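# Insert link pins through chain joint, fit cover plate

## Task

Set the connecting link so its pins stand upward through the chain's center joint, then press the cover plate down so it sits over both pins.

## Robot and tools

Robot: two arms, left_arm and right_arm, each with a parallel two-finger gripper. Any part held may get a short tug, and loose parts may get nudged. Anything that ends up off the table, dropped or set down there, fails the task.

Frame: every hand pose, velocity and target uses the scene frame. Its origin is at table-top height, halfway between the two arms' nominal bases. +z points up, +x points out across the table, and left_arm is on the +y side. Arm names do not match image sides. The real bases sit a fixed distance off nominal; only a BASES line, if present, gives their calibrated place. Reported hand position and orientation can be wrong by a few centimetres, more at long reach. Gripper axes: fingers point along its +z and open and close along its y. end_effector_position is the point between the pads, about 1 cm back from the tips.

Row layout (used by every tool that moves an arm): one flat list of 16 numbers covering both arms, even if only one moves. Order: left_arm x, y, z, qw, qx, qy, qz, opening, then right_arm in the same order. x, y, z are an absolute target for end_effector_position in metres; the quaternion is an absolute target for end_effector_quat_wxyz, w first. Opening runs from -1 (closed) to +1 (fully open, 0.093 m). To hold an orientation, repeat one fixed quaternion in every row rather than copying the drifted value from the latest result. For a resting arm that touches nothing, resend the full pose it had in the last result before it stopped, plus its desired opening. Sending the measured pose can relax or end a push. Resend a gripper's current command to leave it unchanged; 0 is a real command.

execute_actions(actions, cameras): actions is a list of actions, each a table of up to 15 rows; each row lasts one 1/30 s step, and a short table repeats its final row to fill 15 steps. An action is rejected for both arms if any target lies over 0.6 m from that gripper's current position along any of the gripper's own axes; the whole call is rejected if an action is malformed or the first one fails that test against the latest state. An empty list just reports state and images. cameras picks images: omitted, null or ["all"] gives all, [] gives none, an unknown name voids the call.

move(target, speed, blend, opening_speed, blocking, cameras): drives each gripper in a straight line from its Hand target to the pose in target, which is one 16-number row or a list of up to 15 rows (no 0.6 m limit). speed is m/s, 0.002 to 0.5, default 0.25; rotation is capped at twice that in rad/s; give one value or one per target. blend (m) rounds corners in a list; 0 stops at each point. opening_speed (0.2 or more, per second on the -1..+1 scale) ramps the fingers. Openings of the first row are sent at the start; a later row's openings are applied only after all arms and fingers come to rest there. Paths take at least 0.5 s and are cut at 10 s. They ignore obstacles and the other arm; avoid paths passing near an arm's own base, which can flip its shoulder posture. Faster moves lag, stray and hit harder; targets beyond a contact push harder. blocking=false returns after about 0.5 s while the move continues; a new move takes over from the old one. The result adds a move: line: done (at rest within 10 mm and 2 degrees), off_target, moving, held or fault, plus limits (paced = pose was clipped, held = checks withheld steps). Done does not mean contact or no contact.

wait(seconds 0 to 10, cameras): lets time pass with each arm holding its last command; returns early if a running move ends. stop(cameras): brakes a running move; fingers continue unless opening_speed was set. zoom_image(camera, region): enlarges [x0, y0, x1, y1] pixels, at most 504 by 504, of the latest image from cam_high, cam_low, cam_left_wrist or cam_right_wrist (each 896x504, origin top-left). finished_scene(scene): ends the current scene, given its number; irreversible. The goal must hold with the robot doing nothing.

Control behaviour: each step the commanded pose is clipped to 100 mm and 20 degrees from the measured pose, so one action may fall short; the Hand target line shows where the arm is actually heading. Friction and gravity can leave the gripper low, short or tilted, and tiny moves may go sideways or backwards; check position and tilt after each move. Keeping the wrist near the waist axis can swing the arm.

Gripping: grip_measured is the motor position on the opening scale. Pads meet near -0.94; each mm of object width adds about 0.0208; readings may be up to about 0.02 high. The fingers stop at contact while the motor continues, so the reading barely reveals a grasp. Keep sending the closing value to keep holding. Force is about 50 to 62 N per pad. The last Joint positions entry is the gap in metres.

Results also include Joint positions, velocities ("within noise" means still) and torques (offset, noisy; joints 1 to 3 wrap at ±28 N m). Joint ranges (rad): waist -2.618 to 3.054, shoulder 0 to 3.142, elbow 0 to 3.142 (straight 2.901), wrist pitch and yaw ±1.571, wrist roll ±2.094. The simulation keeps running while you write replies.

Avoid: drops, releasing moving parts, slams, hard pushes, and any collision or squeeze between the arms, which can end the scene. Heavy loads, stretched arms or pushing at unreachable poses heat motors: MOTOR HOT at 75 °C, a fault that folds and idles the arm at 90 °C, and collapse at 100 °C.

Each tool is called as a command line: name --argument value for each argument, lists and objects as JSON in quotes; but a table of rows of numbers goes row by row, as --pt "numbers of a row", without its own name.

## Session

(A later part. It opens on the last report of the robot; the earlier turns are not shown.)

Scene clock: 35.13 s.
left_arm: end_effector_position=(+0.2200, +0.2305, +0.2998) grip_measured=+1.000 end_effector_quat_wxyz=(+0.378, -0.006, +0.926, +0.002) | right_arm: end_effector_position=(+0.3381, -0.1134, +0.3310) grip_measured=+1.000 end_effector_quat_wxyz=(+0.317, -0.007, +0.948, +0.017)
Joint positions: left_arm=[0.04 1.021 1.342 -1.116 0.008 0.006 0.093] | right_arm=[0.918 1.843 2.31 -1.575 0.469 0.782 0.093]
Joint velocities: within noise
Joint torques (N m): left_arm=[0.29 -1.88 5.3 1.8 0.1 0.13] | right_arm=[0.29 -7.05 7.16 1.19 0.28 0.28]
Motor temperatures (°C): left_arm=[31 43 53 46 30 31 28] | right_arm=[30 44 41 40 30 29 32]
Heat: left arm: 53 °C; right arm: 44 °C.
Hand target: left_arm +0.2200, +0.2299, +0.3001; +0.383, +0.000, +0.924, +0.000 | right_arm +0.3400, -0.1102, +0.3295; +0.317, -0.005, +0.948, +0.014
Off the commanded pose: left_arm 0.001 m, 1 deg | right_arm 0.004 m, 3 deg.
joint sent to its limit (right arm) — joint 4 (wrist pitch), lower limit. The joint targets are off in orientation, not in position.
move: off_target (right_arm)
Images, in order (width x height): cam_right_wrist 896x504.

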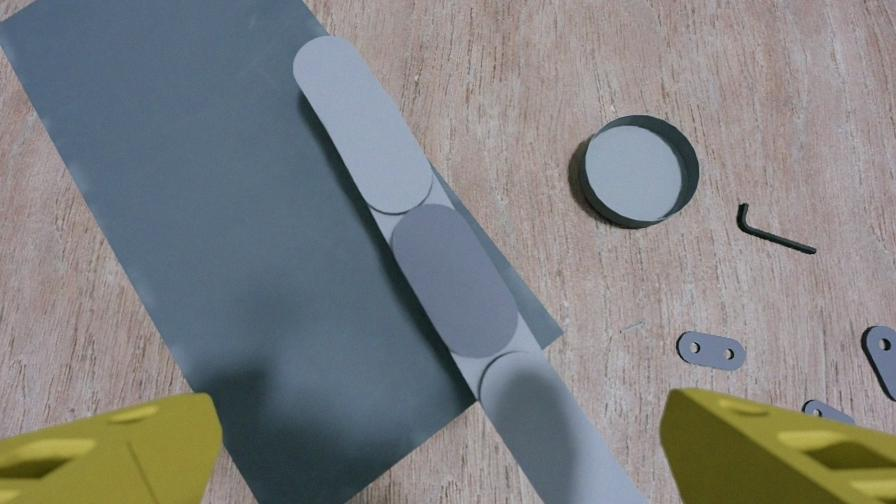

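zoom_image --camera "cam_right_wrist" --region '[280, 20, 600, 420]'

move --target '[0.22, 0.23, 0.30, 0.383, 0, 0.924, 0, 1, 0.30, -0.25, 0.30, 0.3, 0, 0.954, 0, 1]' --cameras '[]'

move --target '[0.22, 0.23, 0.30, 0.383, 0, 0.924, 0, 1, 0.27, -0.37, 0.12, 0.2164, 0, 0.9763, 0, 1]' --cameras '["cam_right_wrist"]'

zoom_image --camera "cam_right_wrist" --region '[300, 100, 680, 400]'

Scaled by 1.260 from the camera's 896x504 image, which has a finer 1280x720 frame.

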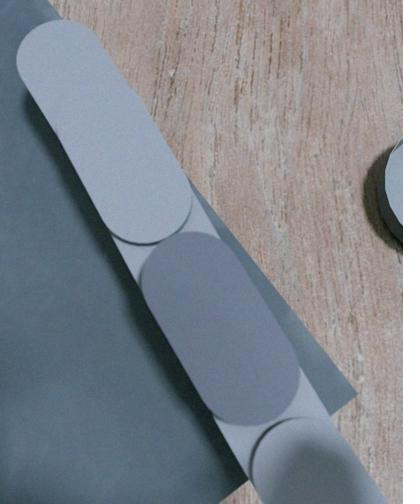

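Scene clock: 37.53 s.
left_arm: end_effector_position=(+0.2200, +0.2305, +0.2998) grip_measured=+1.000 end_effector_quat_wxyz=(+0.378, -0.006, +0.926, +0.002) | right_arm: end_effector_position=(+0.3002, -0.2490, +0.3025) grip_measured=+1.000 end_effector_quat_wxyz=(+0.303, +0.002, +0.953, -0.002)
Joint positions: left_arm=[0.04 1.021 1.342 -1.116 0.008 0.006 0.093] | right_arm=[0.654 1.308 1.637 -1.388 0.36 0.555 0.093]
Joint velocities: within noise
Joint torques (N m): left_arm=[0.34 -1.85 5.3 1.8 0.1 0.12] | right_arm=[-0.73 -4.52 4.94 1.4 0.05 0.05]
Motor temperatures (°C): left_arm=[31 43 53 46 30 31 28] | right_arm=[30 44 41 40 30 29 32]
Heat: left arm: 53 °C; right arm: 44 °C.
Hand target: left_arm +0.2200, +0.2299, +0.3001; +0.383, +0.000, +0.924, +0.000 | right_arm +0.3000, -0.2500, +0.2999; +0.300, +0.000, +0.954, +0.000
Off the commanded pose: left_arm 0.001 m, 1 deg | right_arm 0.003 m, 1 deg.
move: done
No camera images: "cameras" was empty.

Scene clock: 39.33 s.
left_arm: end_effector_position=(+0.2200, +0.2305, +0.2998) grip_measured=+1.000 end_effector_quat_wxyz=(+0.378, -0.006, +0.926, +0.002) | right_arm: end_effector_position=(+0.2710, -0.3697, +0.1207) grip_measured=+1.000 end_effector_quat_wxyz=(+0.213, +0.002, +0.977, -0.003)
Joint positions: left_arm=[0.04 1.021 1.342 -1.116 0.008 0.006 0.093] | right_arm=[0.009 0.988 0.776 -0.929 0.007 0.003 0.093]
Joint velocities: within noise
Joint torques (N m): left_arm=[0.29 -1.85 5.3 1.8 0.1 0.12] | right_arm=[-0.68 -3.08 6.02 1.34 -0.16 0.1]
Motor temperatures (°C): left_arm=[31 43 53 46 30 31 28] | right_arm=[30 44 41 40 30 29 32]
Heat: left arm: 53 °C; right arm: 44 °C.
Hand target: left_arm +0.2200, +0.2299, +0.3001; +0.383, +0.000, +0.924, +0.000 | right_arm +0.2700, -0.3699, +0.1200; +0.216, +0.000, +0.976, +0.000
Off the commanded pose: left_arm 0.001 m, 1 deg | right_arm 0.001 m, 1 deg.
move: done
Images, in order (width x height): cam_right_wrist 896x504.

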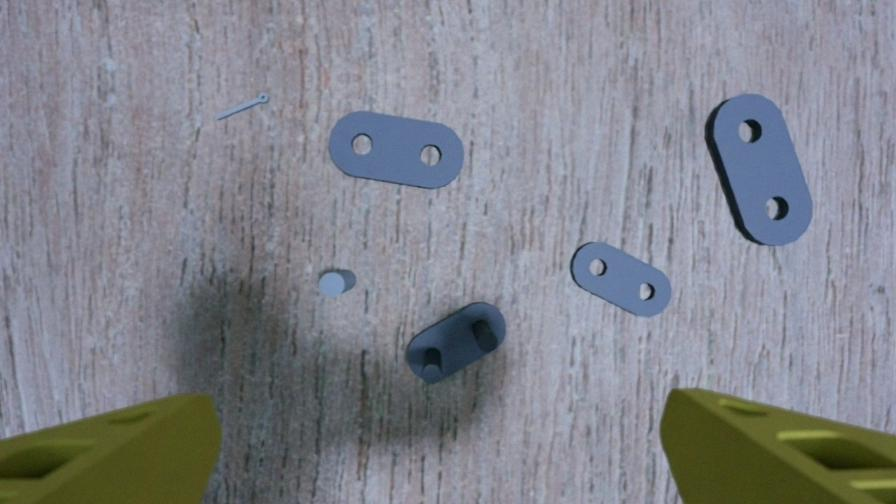

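Scaled by 1.326 from the camera's 896x504 image, which has a finer 1280x720 frame.

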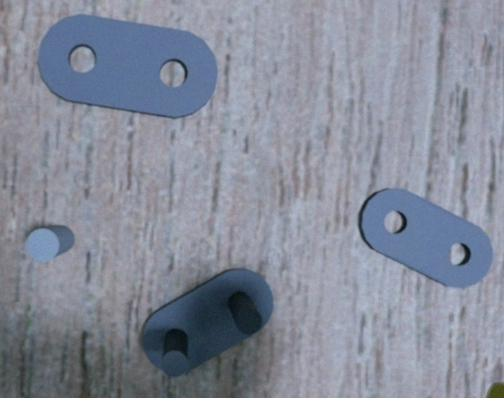

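move --target '[0.22, 0.23, 0.30, 0.383, 0, 0.924, 0, 1, 0.18, -0.235, 0.25, 0.678, -0.2008, 0.678, 0.2008, 1]' --cameras '["cam_high", "cam_right_wrist"]'

zoom_image --camera "cam_right_wrist" --region '[250, 100, 650, 400]'

Scene clock: 49.03 s.
left_arm: end_effector_position=(+0.2200, +0.2305, +0.2998) grip_measured=+1.000 end_effector_quat_wxyz=(+0.378, -0.006, +0.926, +0.002) | right_arm: end_effector_position=(+0.1782, -0.2324, +0.2525) grip_measured=+1.000 end_effector_quat_wxyz=(+0.674, -0.205, +0.679, +0.206)
Joint positions: left_arm=[0.04 1.021 1.342 -1.116 0.008 0.006 0.093] | right_arm=[1.691 0.023 0.348 -0.341 1.094 0.017 0.093]
Joint velocities: within noise
Joint torques (N m): left_arm=[0.29 -1.85 5.3 1.8 0.1 0.12] | right_arm=[-0.51 2.32 5.19 1.78 -0.01 0.09]
Motor temperatures (°C): left_arm=[31 43 53 47 30 31 28] | right_arm=[30 43 41 40 30 29 32]
Heat: left arm: 53 °C; right arm: 43 °C.
Hand target: left_arm +0.2200, +0.2300, +0.3001; +0.383, +0.000, +0.924, +0.000 | right_arm +0.1799, -0.2347, +0.2501; +0.677, -0.201, +0.680, +0.199
Off the commanded pose: left_arm 0.001 m, 1 deg | right_arm 0.004 m, 1 deg.
joint sent to its limit (right arm) — joint 2 (shoulder), lower limit. The joint targets still meet the commanded pose.
move: done
Images, in order (width x height): cam_high 896x504, cam_right_wrist 896x504.

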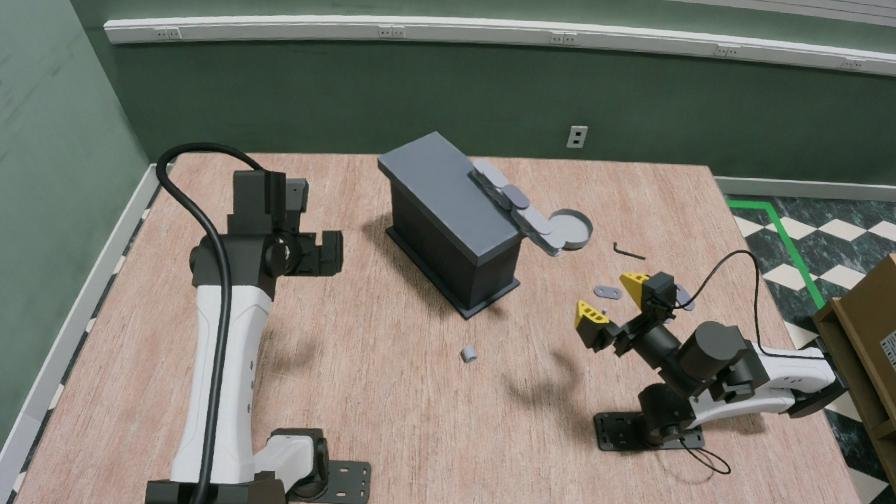

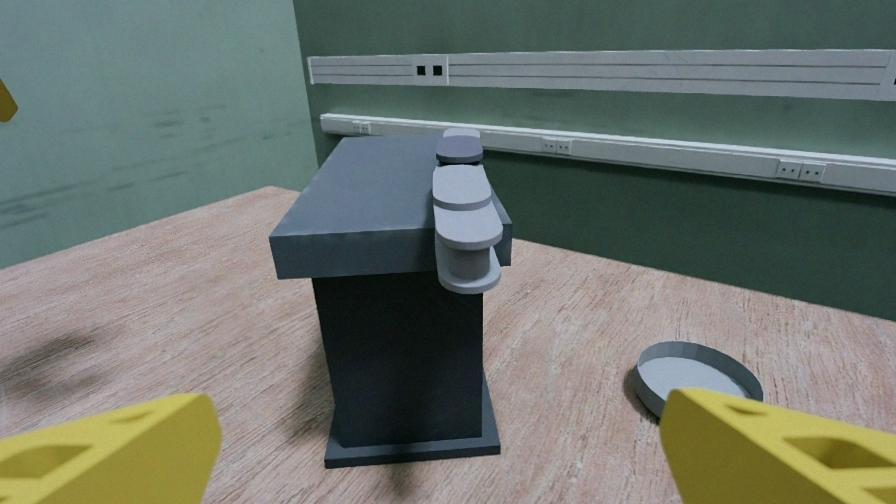

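Scaled by 1.260 from the camera's 896x504 image, which has a finer 1280x720 frame.

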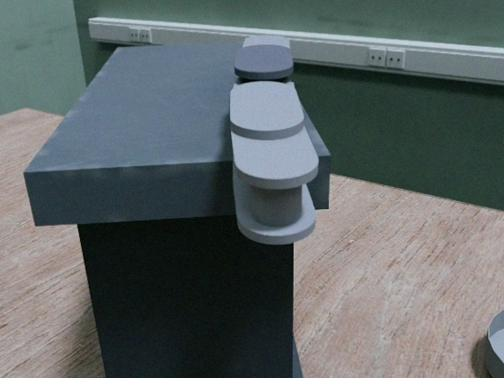

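move --pt "0.22 0.23 0.30 0.383 0 0.924 0 1 0.23 -0.30 0.26 0.678 -0.2008 0.678 0.2008 1" --pt "0.22 0.23 0.30 0.383 0 0.924 0 1 0.255 -0.191 0.234 0.676 -0.2044 0.676 0.2044 1" --cameras '["cam_high", "cam_right_wrist"]'

Scene clock: 52.37 s.
left_arm: end_effector_position=(+0.2200, +0.2305, +0.2998) grip_measured=+1.000 end_effector_quat_wxyz=(+0.378, -0.006, +0.926, +0.002) | right_arm: end_effector_position=(+0.2530, -0.1906, +0.2406) grip_measured=+1.000 end_effector_quat_wxyz=(+0.680, -0.201, +0.672, +0.214)
Joint positions: left_arm=[0.04 1.021 1.342 -1.116 0.008 0.006 0.093] | right_arm=[0.879 0.459 0.244 0.232 0.276 0.009 0.093]
Joint velocities: within noise
Joint torques (N m): left_arm=[0.31 -1.84 5.3 1.8 0.1 0.12] | right_arm=[-0.42 1.84 6.72 2.15 -0.08 0.08]
Motor temperatures (°C): left_arm=[31 43 53 47 30 31 28] | right_arm=[30 43 41 41 30 29 32]
Heat: left arm: 53 °C; right arm: 43 °C.
Hand target: left_arm +0.2200, +0.2300, +0.3001; +0.383, +0.000, +0.924, +0.000 | right_arm +0.2549, -0.1911, +0.2340; +0.677, -0.205, +0.677, +0.205
Off the commanded pose: left_arm 0.001 m, 1 deg | right_arm 0.007 m, 1 deg.
move: done; limits=paced
Images, in order (width x height): cam_high 896x504, cam_right_wrist 896x504.

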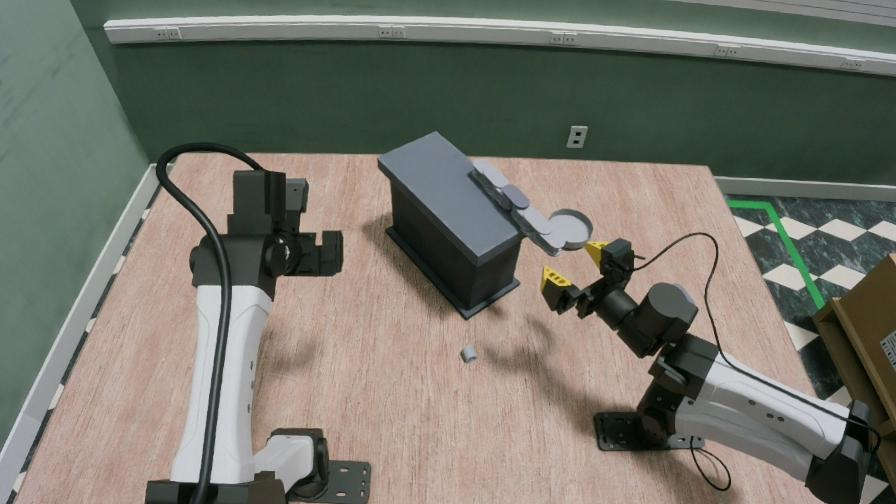

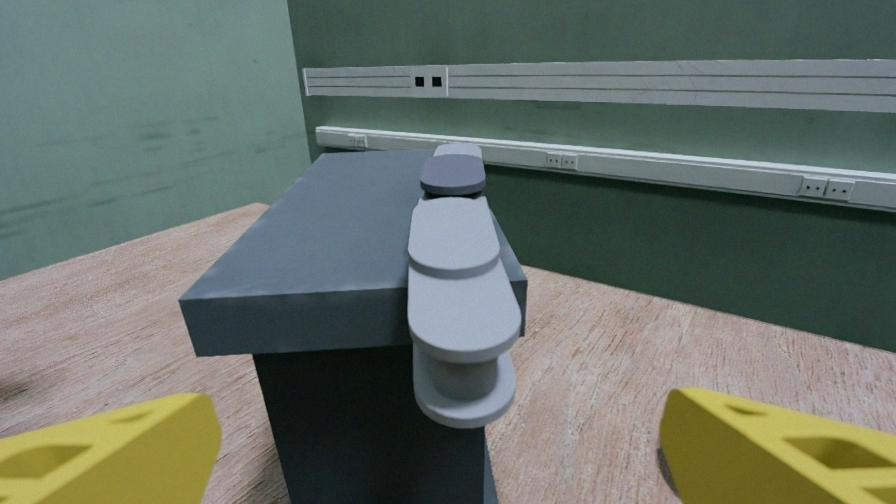

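move --target '[0.22, 0.23, 0.30, 0.383, 0, 0.924, 0, 1, 0.307, -0.162, 0.222, 0.676, -0.2044, 0.676, 0.2044, 1]' --cameras '["cam_high", "cam_right_wrist"]' --speed 0.1

Scene clock: 54.60 s.
left_arm: end_effector_position=(+0.2200, +0.2305, +0.2998) grip_measured=+1.000 end_effector_quat_wxyz=(+0.378, -0.006, +0.926, +0.002) | right_arm: end_effector_position=(+0.3030, -0.1641, +0.2125) grip_measured=+1.000 end_effector_quat_wxyz=(+0.670, -0.204, +0.684, +0.204)
Joint positions: left_arm=[0.04 1.021 1.342 -1.116 0.008 0.006 0.093] | right_arm=[0.759 0.927 0.245 0.664 0.165 0.008 0.093]
Joint velocities: within noise
Joint torques (N m): left_arm=[0.27 -1.85 5.31 1.8 0.1 0.12] | right_arm=[-0.68 -0.81 9.37 2.17 -0.2 0.07]
Motor temperatures (°C): left_arm=[31 43 53 47 30 31 28] | right_arm=[30 43 42 41 30 29 32]
Heat: left arm: 53 °C; right arm: 43 °C.
Hand target: left_arm +0.2200, +0.2300, +0.3001; +0.383, +0.000, +0.924, +0.000 | right_arm +0.3067, -0.1623, +0.2220; +0.677, -0.205, +0.677, +0.204
Off the commanded pose: left_arm 0.001 m, 1 deg | right_arm 0.011 m, 1 deg.
move: off_target (right_arm)
Images, in order (width x height): cam_high 896x504, cam_right_wrist 896x504.

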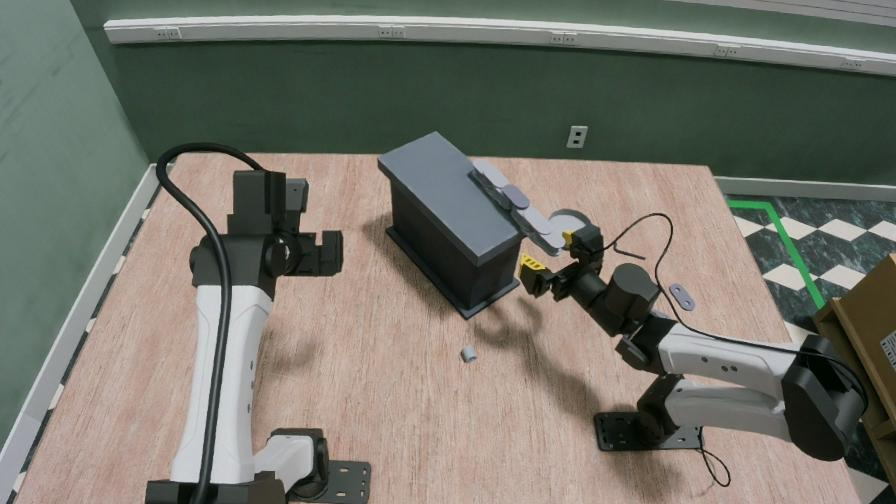

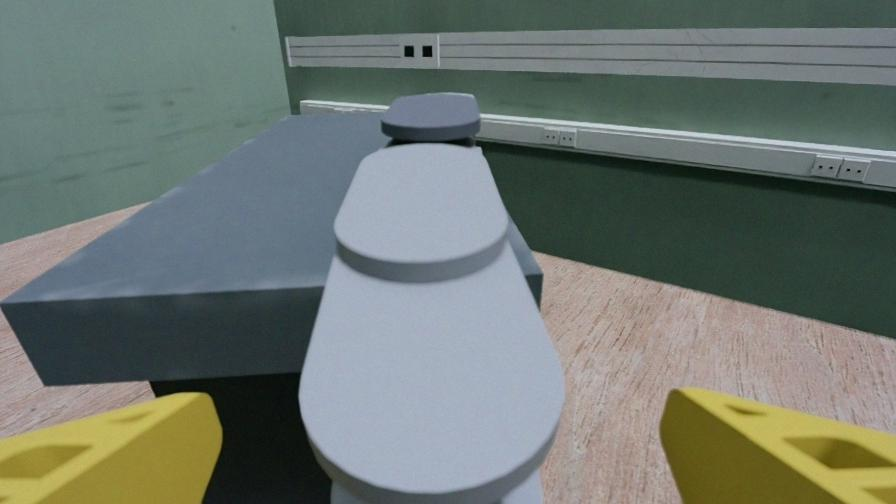

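move --target '[0.22, 0.23, 0.30, 0.383, 0, 0.924, 0, 1, 0.309, -0.159, 0.235, 0.676, -0.2044, 0.676, 0.2044, 1]' --cameras '["cam_right_wrist"]' --speed 0.1

Scene clock: 56.17 s.
left_arm: end_effector_position=(+0.2200, +0.2305, +0.2998) grip_measured=+1.000 end_effector_quat_wxyz=(+0.378, -0.006, +0.926, +0.002) | right_arm: end_effector_position=(+0.3071, -0.1602, +0.2287) grip_measured=+1.000 end_effector_quat_wxyz=(+0.675, -0.202, +0.679, +0.206)
Joint positions: left_arm=[0.04 1.021 1.342 -1.116 0.008 0.006 0.093] | right_arm=[0.759 0.928 0.3 0.624 0.165 0.008 0.093]
Joint velocities: within noise
Joint torques (N m): left_arm=[0.28 -1.85 5.31 1.79 0.1 0.12] | right_arm=[-0.32 -2.03 9.22 1.95 -0.14 0.07]
Motor temperatures (°C): left_arm=[31 43 53 47 30 31 28] | right_arm=[30 43 42 42 30 29 32]
Heat: left arm: 53 °C; right arm: 43 °C.
Hand target: left_arm +0.2200, +0.2300, +0.3001; +0.383, +0.000, +0.924, +0.000 | right_arm +0.3089, -0.1592, +0.2349; +0.677, -0.204, +0.677, +0.205
Off the commanded pose: left_arm 0.001 m, 1 deg | right_arm 0.007 m, 0 deg.
move: done
Images, in order (width x height): cam_right_wrist 896x504.

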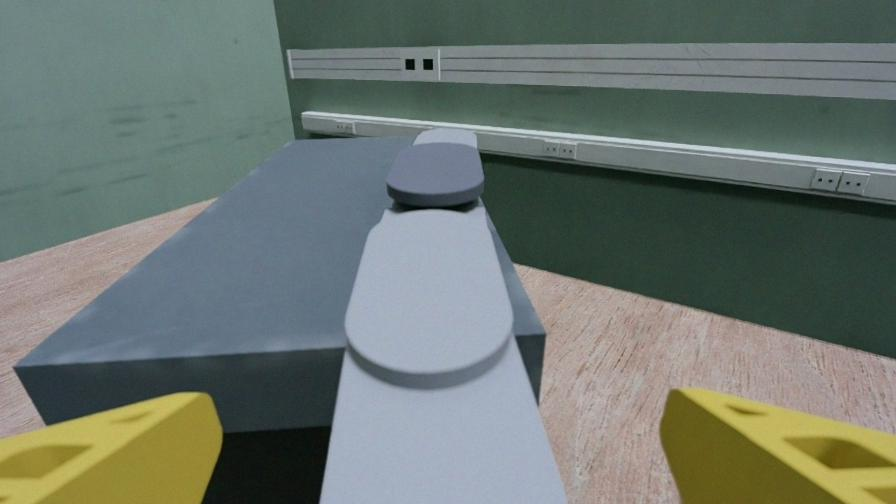

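move --target '[0.22, 0.23, 0.30, 0.383, 0, 0.924, 0, 1, 0.309, -0.159, 0.235, 0.676, -0.2044, 0.676, 0.2044, -0.5]' --cameras '["cam_right_wrist"]' --opening_speed 0.8

Scene clock: 58.60 s.
left_arm: end_effector_position=(+0.2200, +0.2305, +0.2998) grip_measured=+1.000 end_effector_quat_wxyz=(+0.378, -0.006, +0.926, +0.002) | right_arm: end_effector_position=(+0.3071, -0.1601, +0.2284) grip_measured=-0.453 end_effector_quat_wxyz=(+0.675, -0.203, +0.679, +0.206)
Joint positions: left_arm=[0.04 1.021 1.342 -1.116 0.008 0.006 0.093] | right_arm=[0.759 0.928 0.3 0.623 0.164 0.008 0.023]
Joint velocities: within noise
Joint torques (N m): left_arm=[0.31 -1.87 5.33 1.8 0.1 0.11] | right_arm=[-0.32 -2.04 9.25 1.97 -0.14 0.08]
Motor temperatures (°C): left_arm=[31 43 53 47 30 31 28] | right_arm=[30 43 42 42 30 29 32]
Heat: left arm: 53 °C; right arm: 43 °C.
Hand target: left_arm +0.2200, +0.2300, +0.3001; +0.383, +0.000, +0.924, +0.000 | right_arm +0.3089, -0.1591, +0.2349; +0.677, -0.204, +0.677, +0.205
Off the commanded pose: left_arm 0.001 m, 1 deg | right_arm 0.007 m, 0 deg.
move: done
Images, in order (width x height): cam_right_wrist 896x504.

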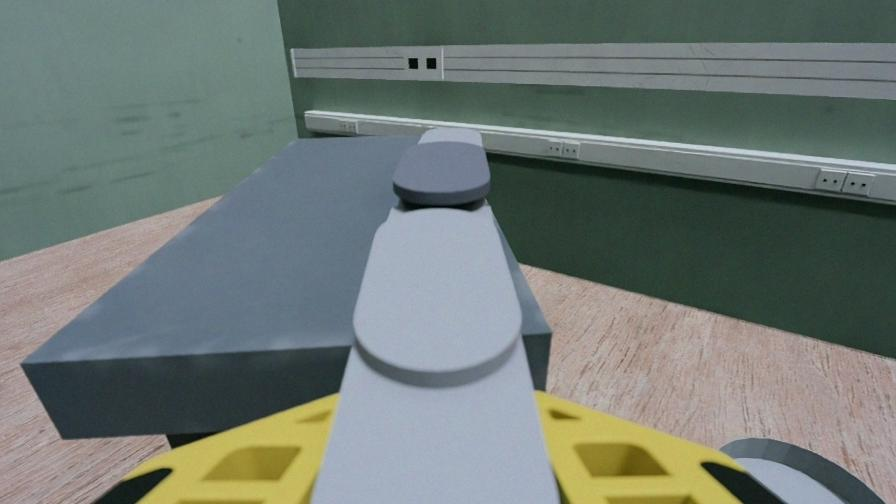

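move --target '[0.22, 0.23, 0.30, 0.383, 0, 0.924, 0, 1, 0.309, -0.159, 0.235, 0.676, -0.2044, 0.676, 0.2044, -0.65]' --cameras '["cam_high"]' --opening_speed 0.8

Scene clock: 59.97 s.
left_arm: end_effector_position=(+0.2200, +0.2305, +0.2998) grip_measured=+1.000 end_effector_quat_wxyz=(+0.378, -0.006, +0.926, +0.002) | right_arm: end_effector_position=(+0.3071, -0.1601, +0.2284) grip_measured=-0.453 end_effector_quat_wxyz=(+0.675, -0.203, +0.679, +0.206)
Joint positions: left_arm=[0.04 1.021 1.342 -1.116 0.008 0.006 0.093] | right_arm=[0.759 0.928 0.3 0.623 0.164 0.007 0.023]
Joint velocities: within noise
Joint torques (N m): left_arm=[0.29 -1.88 5.34 1.8 0.1 0.12] | right_arm=[-0.31 -2.06 9.25 1.97 -0.14 0.09]
Motor temperatures (°C): left_arm=[31 43 53 47 30 31 28] | right_arm=[30 43 43 42 30 29 32]
Heat: left arm: 53 °C; right arm: 43 °C.
Hand target: left_arm +0.2200, +0.2300, +0.3001; +0.383, +0.000, +0.924, +0.000 | right_arm +0.3089, -0.1591, +0.2349; +0.677, -0.205, +0.677, +0.205
Off the commanded pose: left_arm 0.001 m, 1 deg | right_arm 0.007 m, 0 deg.
move: done
Images, in order (width x height): cam_high 896x504.

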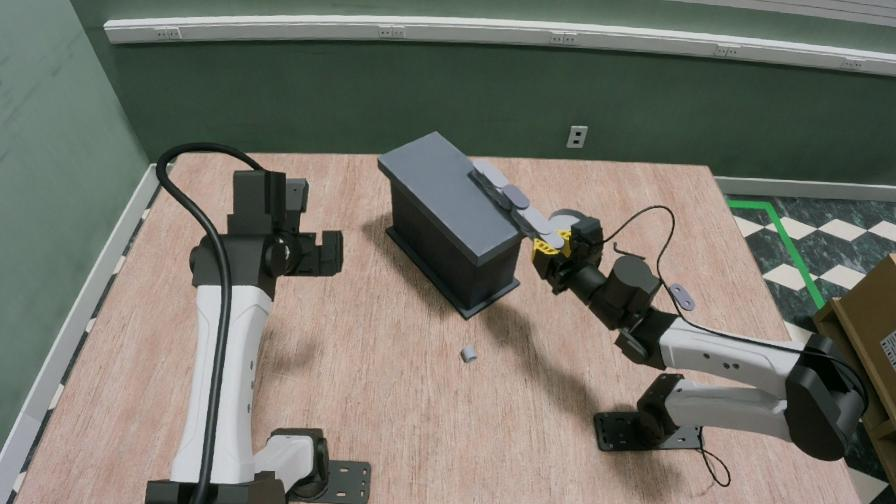

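move --target '[0.22, 0.23, 0.30, 0.383, 0, 0.924, 0, 1, 0.309, -0.159, 0.265, 0.676, -0.2044, 0.676, 0.2044, -0.5]' --cameras '["cam_high","cam_right_wrist", "cam_low"]' --speed 0.08

zoom_image --camera "cam_high" --region '[440, 130, 640, 280]'

zoom_image --camera "cam_low" --region '[370, 150, 520, 240]'

Scene clock: 62.33 s.
left_arm: end_effector_position=(+0.2200, +0.2305, +0.2998) grip_measured=+1.000 end_effector_quat_wxyz=(+0.378, -0.006, +0.926, +0.002) | right_arm: end_effector_position=(+0.3073, -0.1598, +0.2327) grip_measured=-0.453 end_effector_quat_wxyz=(+0.648, -0.215, +0.705, +0.193)
Joint positions: left_arm=[0.04 1.021 1.342 -1.116 0.008 0.006 0.093] | right_arm=[0.759 0.884 0.387 0.409 0.164 0.007 0.023]
Joint velocities: within noise
Joint torques (N m): left_arm=[0.29 -1.85 5.33 1.79 0.1 0.12] | right_arm=[-0.25 -3.84 10.82 2.45 -0.11 0.09]
Motor temperatures (°C): left_arm=[31 43 53 47 30 31 28] | right_arm=[30 43 43 42 30 29 32]
Heat: left arm: 53 °C; right arm: 43 °C.
Hand target: left_arm +0.2200, +0.2300, +0.3001; +0.383, +0.000, +0.924, +0.000 | right_arm +0.3078, -0.1601, +0.2647; +0.677, -0.205, +0.677, +0.204
Off the commanded pose: left_arm 0.001 m, 1 deg | right_arm 0.032 m, 5 deg.
move: off_target (right_arm)
Images, in order (width x height): cam_high 896x504, cam_low 896x504, cam_right_wrist 896x504.

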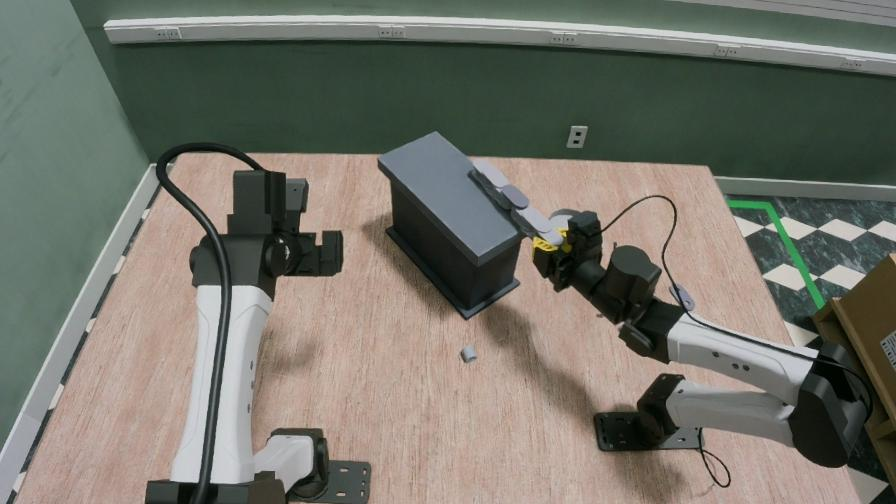

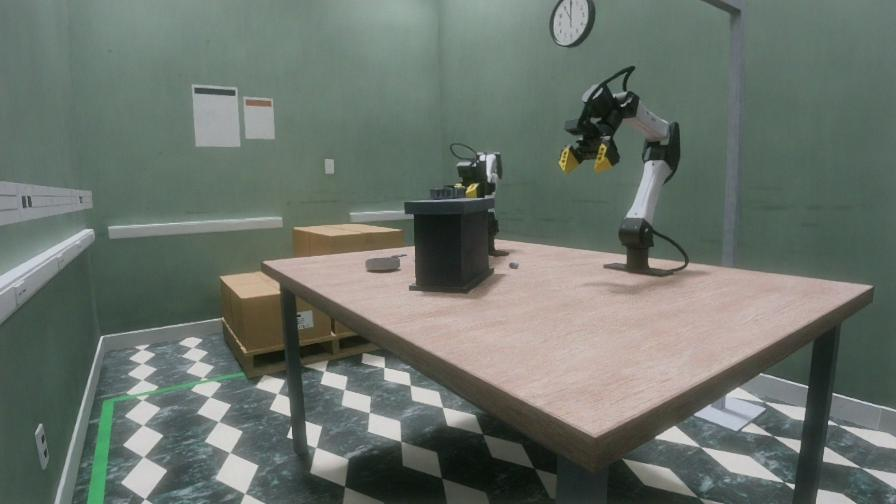

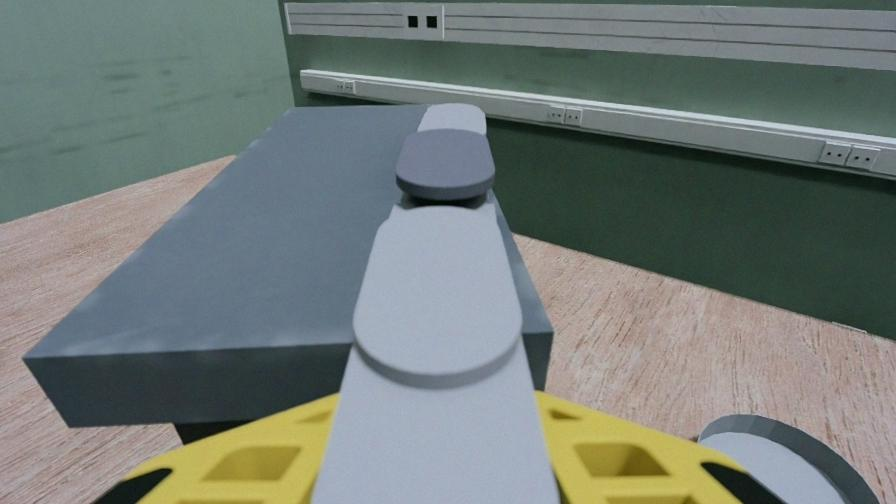

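Scaled by 2.520 from the camera's 896x504 image, which has a finer 1280x720 frame.

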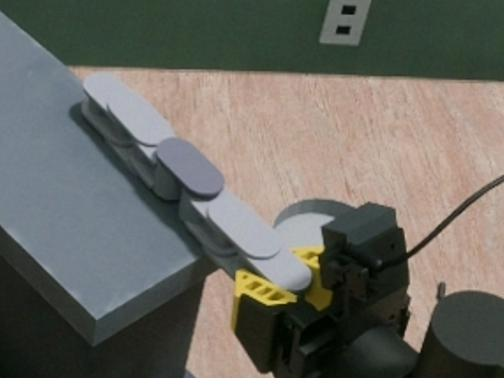

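Scaled by 3.360 from the camera's 896x504 image, which has a finer 1280x720 frame.

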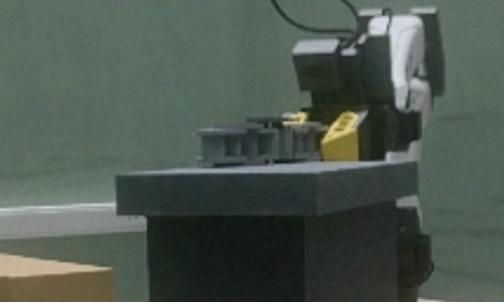

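move --target '[0.22, 0.23, 0.30, 0.383, 0, 0.924, 0, 1, 0.309, -0.159, 0.235, 0.676, -0.2044, 0.676, 0.2044, -0.45]' --cameras '[]' --speed 0.08

move --target '[0.22, 0.23, 0.30, 0.383, 0, 0.924, 0, 1, 0.309, -0.159, 0.235, 0.676, -0.2044, 0.676, 0.2044, 1]' --cameras '[]'

move --pt "0.22 0.23 0.30 0.383 0 0.924 0 1 0.255 -0.195 0.24 0.676 -0.2044 0.676 0.2044 1" --pt "0.22 0.23 0.30 0.383 0 0.924 0 1 0.25 -0.34 0.24 0.7 0 0.714 0 1" --cameras '["cam_high"]'

Scene clock: 64.07 s.
left_arm: end_effector_position=(+0.2200, +0.2305, +0.2998) grip_measured=+1.000 end_effector_quat_wxyz=(+0.378, -0.006, +0.926, +0.002) | right_arm: end_effector_position=(+0.3081, -0.1592, +0.2302) grip_measured=-0.438 end_effector_quat_wxyz=(+0.667, -0.206, +0.687, +0.202)
Joint positions: left_arm=[0.04 1.021 1.342 -1.116 0.008 0.006 0.093] | right_arm=[0.759 0.918 0.329 0.56 0.164 0.007 0.024]
Joint velocities: within noise
Joint torques (N m): left_arm=[0.31 -1.85 5.31 1.8 0.1 0.13] | right_arm=[-0.32 -1.17 6.94 2.52 -0.14 0.09]
Motor temperatures (°C): left_arm=[31 43 53 47 30 31 28] | right_arm=[30 43 43 43 30 29 32]
Heat: left arm: 53 °C; right arm: 43 °C.
Hand target: left_arm +0.2200, +0.2300, +0.3001; +0.383, +0.000, +0.924, +0.000 | right_arm +0.3089, -0.1591, +0.2350; +0.676, -0.205, +0.677, +0.204
Off the commanded pose: left_arm 0.001 m, 1 deg | right_arm 0.005 m, 2 deg.
move: done
No camera images: "cameras" was empty.

Scene clock: 64.77 s.
left_arm: end_effector_position=(+0.2200, +0.2305, +0.2998) grip_measured=+1.000 end_effector_quat_wxyz=(+0.378, -0.006, +0.926, +0.002) | right_arm: end_effector_position=(+0.3081, -0.1591, +0.2399) grip_measured=+1.000 end_effector_quat_wxyz=(+0.680, -0.200, +0.674, +0.209)
Joint positions: left_arm=[0.04 1.021 1.342 -1.116 0.008 0.006 0.093] | right_arm=[0.759 0.918 0.329 0.6 0.164 0.007 0.093]
Joint velocities: within noise
Joint torques (N m): left_arm=[0.29 -1.85 5.31 1.8 0.1 0.12] | right_arm=[-0.32 -1.03 6.89 2.15 -0.14 0.09]
Motor temperatures (°C): left_arm=[31 43 53 47 30 31 28] | right_arm=[30 43 43 43 30 29 32]
Heat: left arm: 53 °C; right arm: 43 °C.
Hand target: left_arm +0.2200, +0.2300, +0.3001; +0.383, +0.000, +0.924, +0.000 | right_arm +0.3090, -0.1591, +0.2350; +0.677, -0.205, +0.677, +0.205
Off the commanded pose: left_arm 0.001 m, 1 deg | right_arm 0.005 m, 1 deg.
move: done
No camera images: "cameras" was empty.

Scene clock: 67.10 s.
left_arm: end_effector_position=(+0.2200, +0.2305, +0.2998) grip_measured=+1.000 end_effector_quat_wxyz=(+0.378, -0.006, +0.926, +0.002) | right_arm: end_effector_position=(+0.2533, -0.3351, +0.2325) grip_measured=+1.000 end_effector_quat_wxyz=(+0.696, -0.011, +0.718, -0.002)
Joint positions: left_arm=[0.04 1.021 1.342 -1.116 0.008 0.006 0.093] | right_arm=[0.654 0.032 0.282 -0.289 0.633 0.005 0.093]
Joint velocities: within noise
Joint torques (N m): left_arm=[0.31 -1.85 5.34 1.8 0.1 0.12] | right_arm=[-0.65 1.84 8.61 1.81 -0.05 0.25]
Motor temperatures (°C): left_arm=[31 43 53 47 30 31 28] | right_arm=[30 43 43 43 30 29 32]
Heat: left arm: 53 °C; right arm: 43 °C.
Hand target: left_arm +0.2200, +0.2300, +0.3001; +0.383, +0.000, +0.924, +0.000 | right_arm +0.2503, -0.3399, +0.2399; +0.700, +0.000, +0.714, +0.000
Off the commanded pose: left_arm 0.001 m, 1 deg | right_arm 0.010 m, 1 deg.
move: done
Images, in order (width x height): cam_high 896x504.

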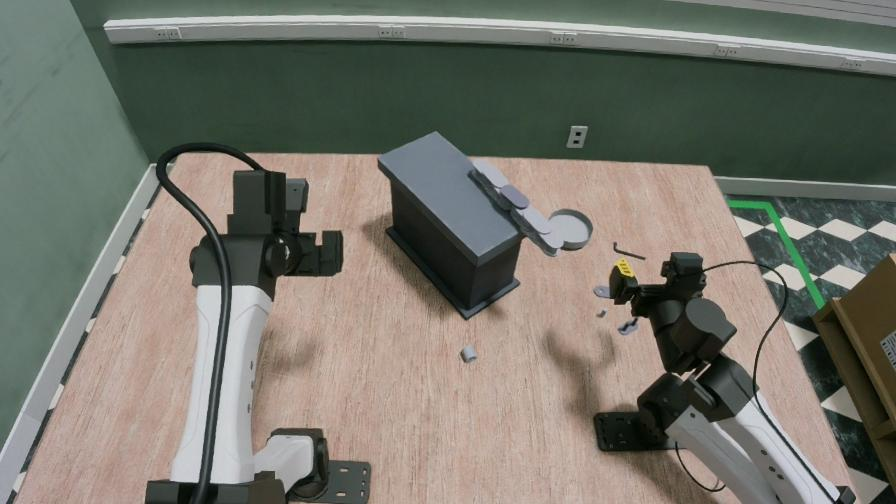

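move --target '[0.22, 0.23, 0.30, 0.383, 0, 0.924, 0, 1, 0.345, -0.225, 0.20, 0.723, -0.2767, 0.4605, 0.4344, -1]' --cameras '["cam_high", "cam_right_wrist"]' --speed 0.15

Scene clock: 73.67 s.
left_arm: end_effector_position=(+0.2200, +0.2305, +0.2998) grip_measured=+1.000 end_effector_quat_wxyz=(+0.378, -0.006, +0.926, +0.002) | right_arm: end_effector_position=(+0.3418, -0.2253, +0.2001) grip_measured=-0.983 end_effector_quat_wxyz=(+0.658, -0.303, +0.580, +0.373)
Joint positions: left_arm=[0.04 1.021 1.342 -1.116 0.008 0.006 0.093] | right_arm=[0.024 1.547 0.246 1.556 -0.966 0.245 0]
Joint velocities: within noise
Joint torques (N m): left_arm=[0.31 -1.87 5.31 1.8 0.1 0.12] | right_arm=[-0.21 -3.25 5.96 1.71 -0.07 0.11]
Motor temperatures (°C): left_arm=[31 43 53 48 30 31 28] | right_arm=[30 43 43 43 30 29 32]
Heat: left arm: 53 °C; right arm: 43 °C.
Hand target: left_arm +0.2200, +0.2300, +0.3001; +0.383, +0.000, +0.924, +0.000 | right_arm +0.3449, -0.2250, +0.2003; +0.658, -0.309, +0.577, +0.373
Off the commanded pose: left_arm 0.001 m, 1 deg | right_arm 0.003 m, 17 deg.
joint sent to its limit (right arm) — joint 4 (wrist pitch), upper limit. The joint targets are off in orientation, not in position.
move: off_target (right_arm)
Images, in order (width x height): cam_high 896x504, cam_right_wrist 896x504.

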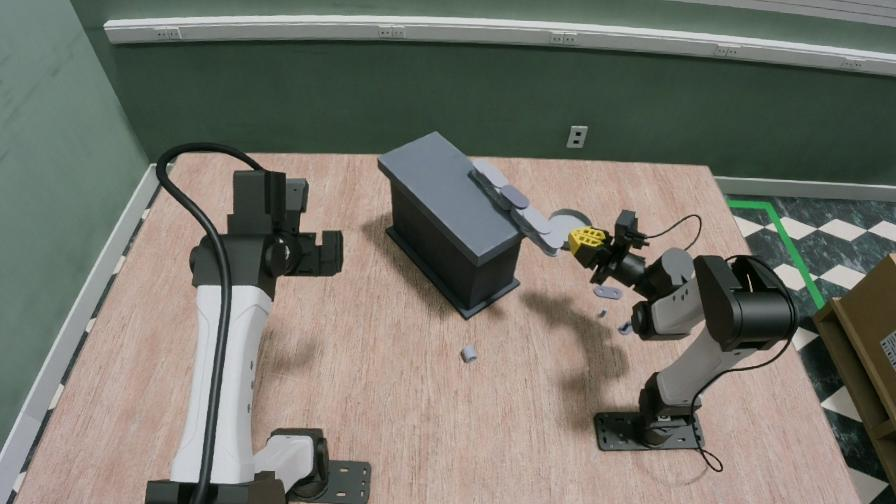

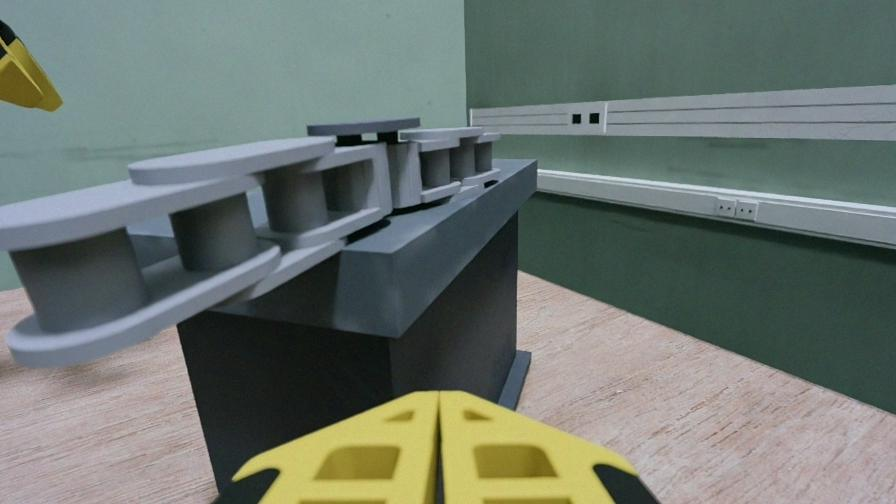

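zoom_image --camera "cam_right_wrist" --region '[300, 100, 520, 240]'

zoom_image --camera "cam_right_wrist" --region '[0, 100, 420, 400]'

Scaled by 2.291 from the camera's 896x504 image, which has a finer 1280x720 frame.

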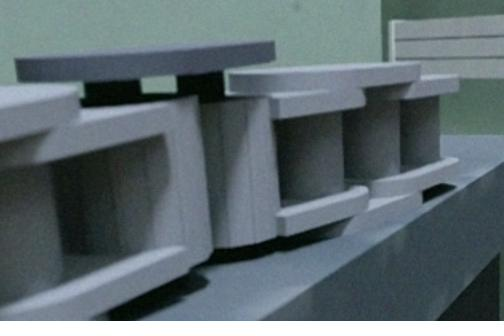

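Scaled by 1.200 from the camera's 896x504 image, which has a finer 1280x720 frame.

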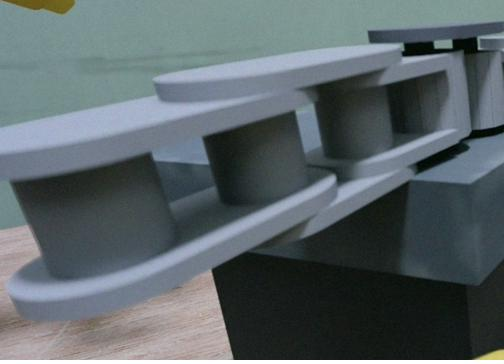

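move --pt "0.22 0.23 0.30 0.383 0 0.924 0 1 0.28 -0.30 0.24 0.676 -0.2044 0.676 0.2044 1" --pt "0.22 0.23 0.30 0.383 0 0.924 0 1 0.250 -0.199 0.238 0.676 -0.2044 0.676 0.2044 1" --pt "0.22 0.23 0.30 0.383 0 0.924 0 1 0.309 -0.160 0.235 0.676 -0.2044 0.676 0.2044 1" --cameras '["cam_right_wrist"]' --speed '[0.2,0.2,0.08]'

Scene clock: 80.57 s.
left_arm: end_effector_position=(+0.2200, +0.2305, +0.2998) grip_measured=+1.000 end_effector_quat_wxyz=(+0.378, -0.006, +0.926, +0.002) | right_arm: end_effector_position=(+0.3054, -0.1616, +0.2262) grip_measured=+1.000 end_effector_quat_wxyz=(+0.671, -0.204, +0.683, +0.204)
Joint positions: left_arm=[0.04 1.021 1.342 -1.116 0.008 0.006 0.093] | right_arm=[0.759 0.911 0.298 0.597 0.165 0.008 0.093]
Joint velocities: within noise
Joint torques (N m): left_arm=[0.31 -1.87 5.33 1.8 0.1 0.12] | right_arm=[-0.68 -0.84 9.36 2.16 -0.19 0.08]
Motor temperatures (°C): left_arm=[31 42 53 48 30 31 28] | right_arm=[30 42 43 43 30 29 32]
Heat: left arm: 53 °C; right arm: 43 °C.
Hand target: left_arm +0.2200, +0.2300, +0.3001; +0.383, +0.000, +0.924, +0.000 | right_arm +0.3087, -0.1602, +0.2348; +0.677, -0.205, +0.677, +0.204
Off the commanded pose: left_arm 0.001 m, 1 deg | right_arm 0.010 m, 1 deg.
move: done
Images, in order (width x height): cam_right_wrist 896x504.

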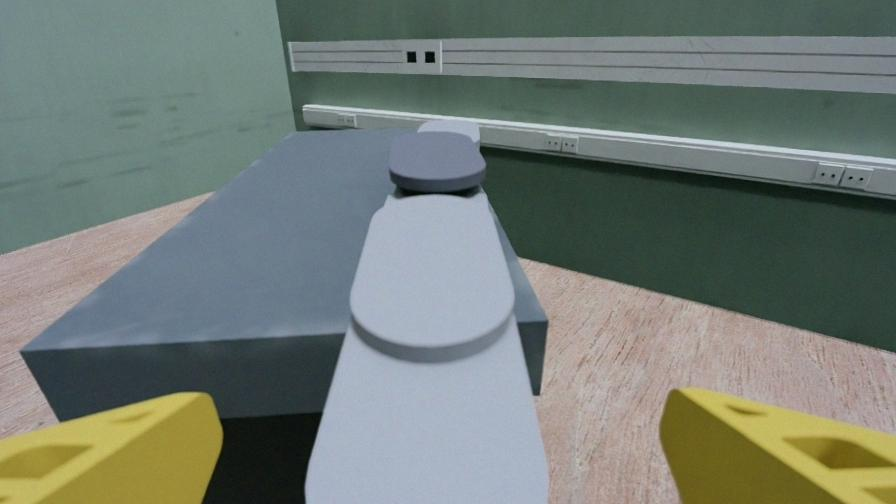

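move --target '[0.22, 0.23, 0.30, 0.383, 0, 0.924, 0, 1, 0.309, -0.160, 0.237, 0.676, -0.2044, 0.676, 0.2044, -0.6]' --cameras '["cam_right_wrist"]' --opening_speed 1.0

move --target '[0.22, 0.23, 0.30, 0.383, 0, 0.924, 0, 1, 0.309, -0.160, 0.282, 0.676, -0.2044, 0.676, 0.2044, -0.6]' --cameras '["cam_right_wrist","cam_high"]' --speed 0.08

zoom_image --camera "cam_high" --region '[440, 130, 640, 280]'

Scene clock: 82.80 s.
left_arm: end_effector_position=(+0.2200, +0.2305, +0.2998) grip_measured=+1.000 end_effector_quat_wxyz=(+0.378, -0.006, +0.926, +0.002) | right_arm: end_effector_position=(+0.3057, -0.1609, +0.2297) grip_measured=-0.454 end_effector_quat_wxyz=(+0.673, -0.204, +0.680, +0.206)
Joint positions: left_arm=[0.04 1.021 1.342 -1.116 0.008 0.006 0.093] | right_arm=[0.759 0.911 0.305 0.597 0.163 0.008 0.023]
Joint velocities: within noise
Joint torques (N m): left_arm=[0.32 -1.87 5.31 1.8 0.1 0.12] | right_arm=[-0.68 -1.24 9.36 2.06 -0.16 0.08]
Motor temperatures (°C): left_arm=[31 42 53 48 30 31 28] | right_arm=[30 42 44 43 30 29 32]
Heat: left arm: 53 °C; right arm: 44 °C.
Hand target: left_arm +0.2200, +0.2300, +0.3001; +0.383, +0.000, +0.924, +0.000 | right_arm +0.3088, -0.1602, +0.2368; +0.677, -0.205, +0.677, +0.205
Off the commanded pose: left_arm 0.001 m, 1 deg | right_arm 0.008 m, 1 deg.
move: done
Images, in order (width x height): cam_right_wrist 896x504.

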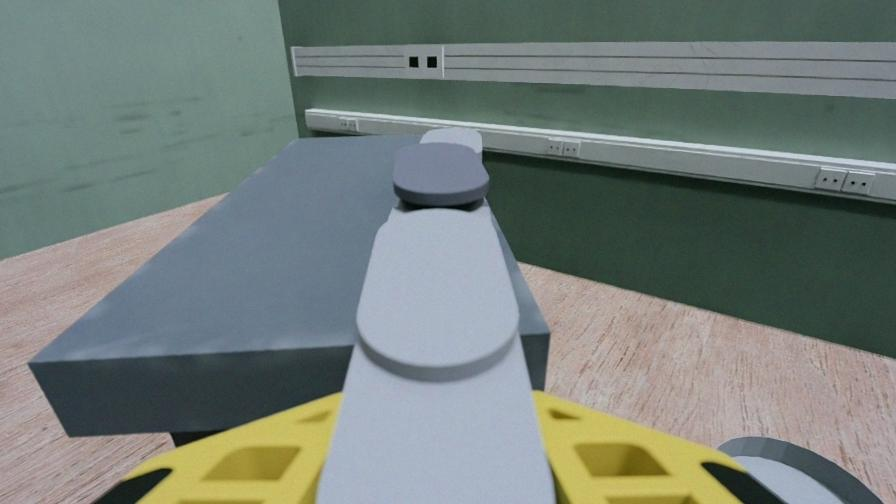

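Scene clock: 83.90 s.
left_arm: end_effector_position=(+0.2200, +0.2305, +0.2998) grip_measured=+1.000 end_effector_quat_wxyz=(+0.378, -0.006, +0.926, +0.002) | right_arm: end_effector_position=(+0.3065, -0.1601, +0.2370) grip_measured=-0.454 end_effector_quat_wxyz=(+0.634, -0.222, +0.717, +0.187)
Joint positions: left_arm=[0.04 1.021 1.342 -1.116 0.008 0.006 0.093] | right_arm=[0.759 0.866 0.44 0.297 0.163 0.007 0.023]
Joint velocities: within noise
Joint torques (N m): left_arm=[0.31 -1.85 5.33 1.8 0.1 0.12] | right_arm=[-0.61 -4.77 11.52 2.69 -0.14 0.08]
Motor temperatures (°C): left_arm=[31 42 53 48 30 31 28] | right_arm=[30 42 44 44 30 29 32]
Heat: left arm: 53 °C; right arm: 44 °C.
Hand target: left_arm +0.2200, +0.2300, +0.3001; +0.383, +0.000, +0.924, +0.000 | right_arm +0.3067, -0.1619, +0.2812; +0.677, -0.205, +0.677, +0.204
Off the commanded pose: left_arm 0.001 m, 1 deg | right_arm 0.045 m, 7 deg.
move: off_target (right_arm)
Images, in order (width x height): cam_high 896x504, cam_right_wrist 896x504.

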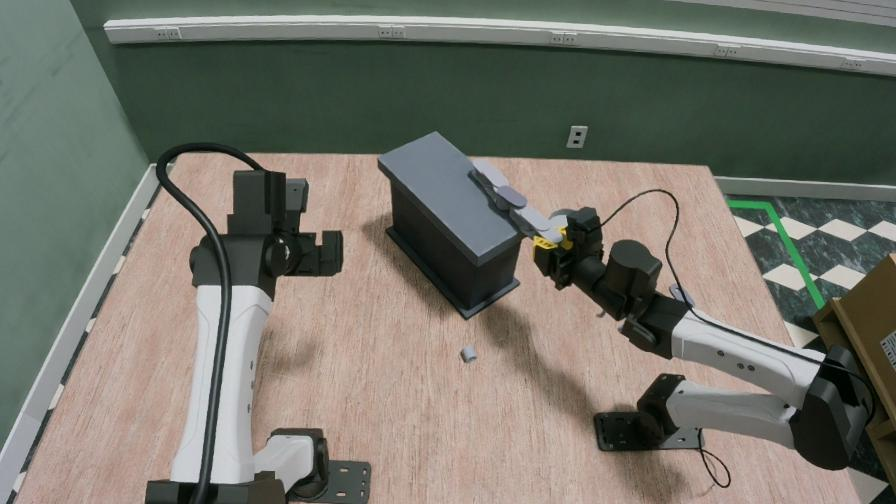

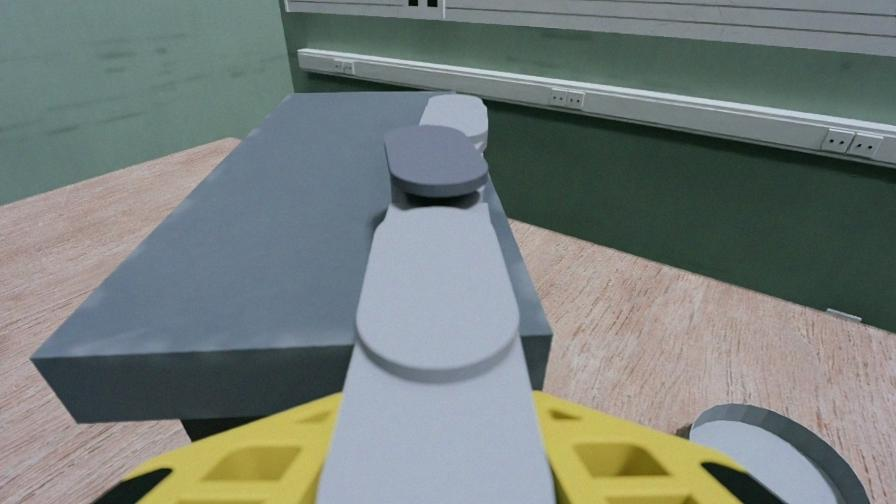

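Scaled by 2.520 from the camera's 896x504 image, which has a finer 1280x720 frame.

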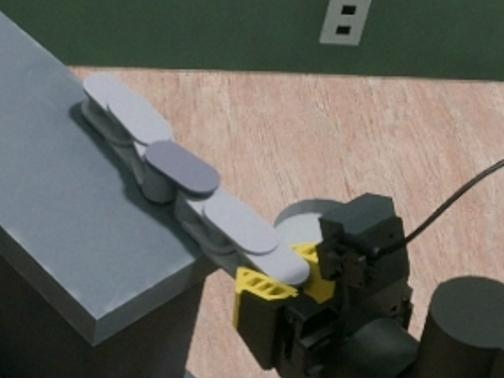

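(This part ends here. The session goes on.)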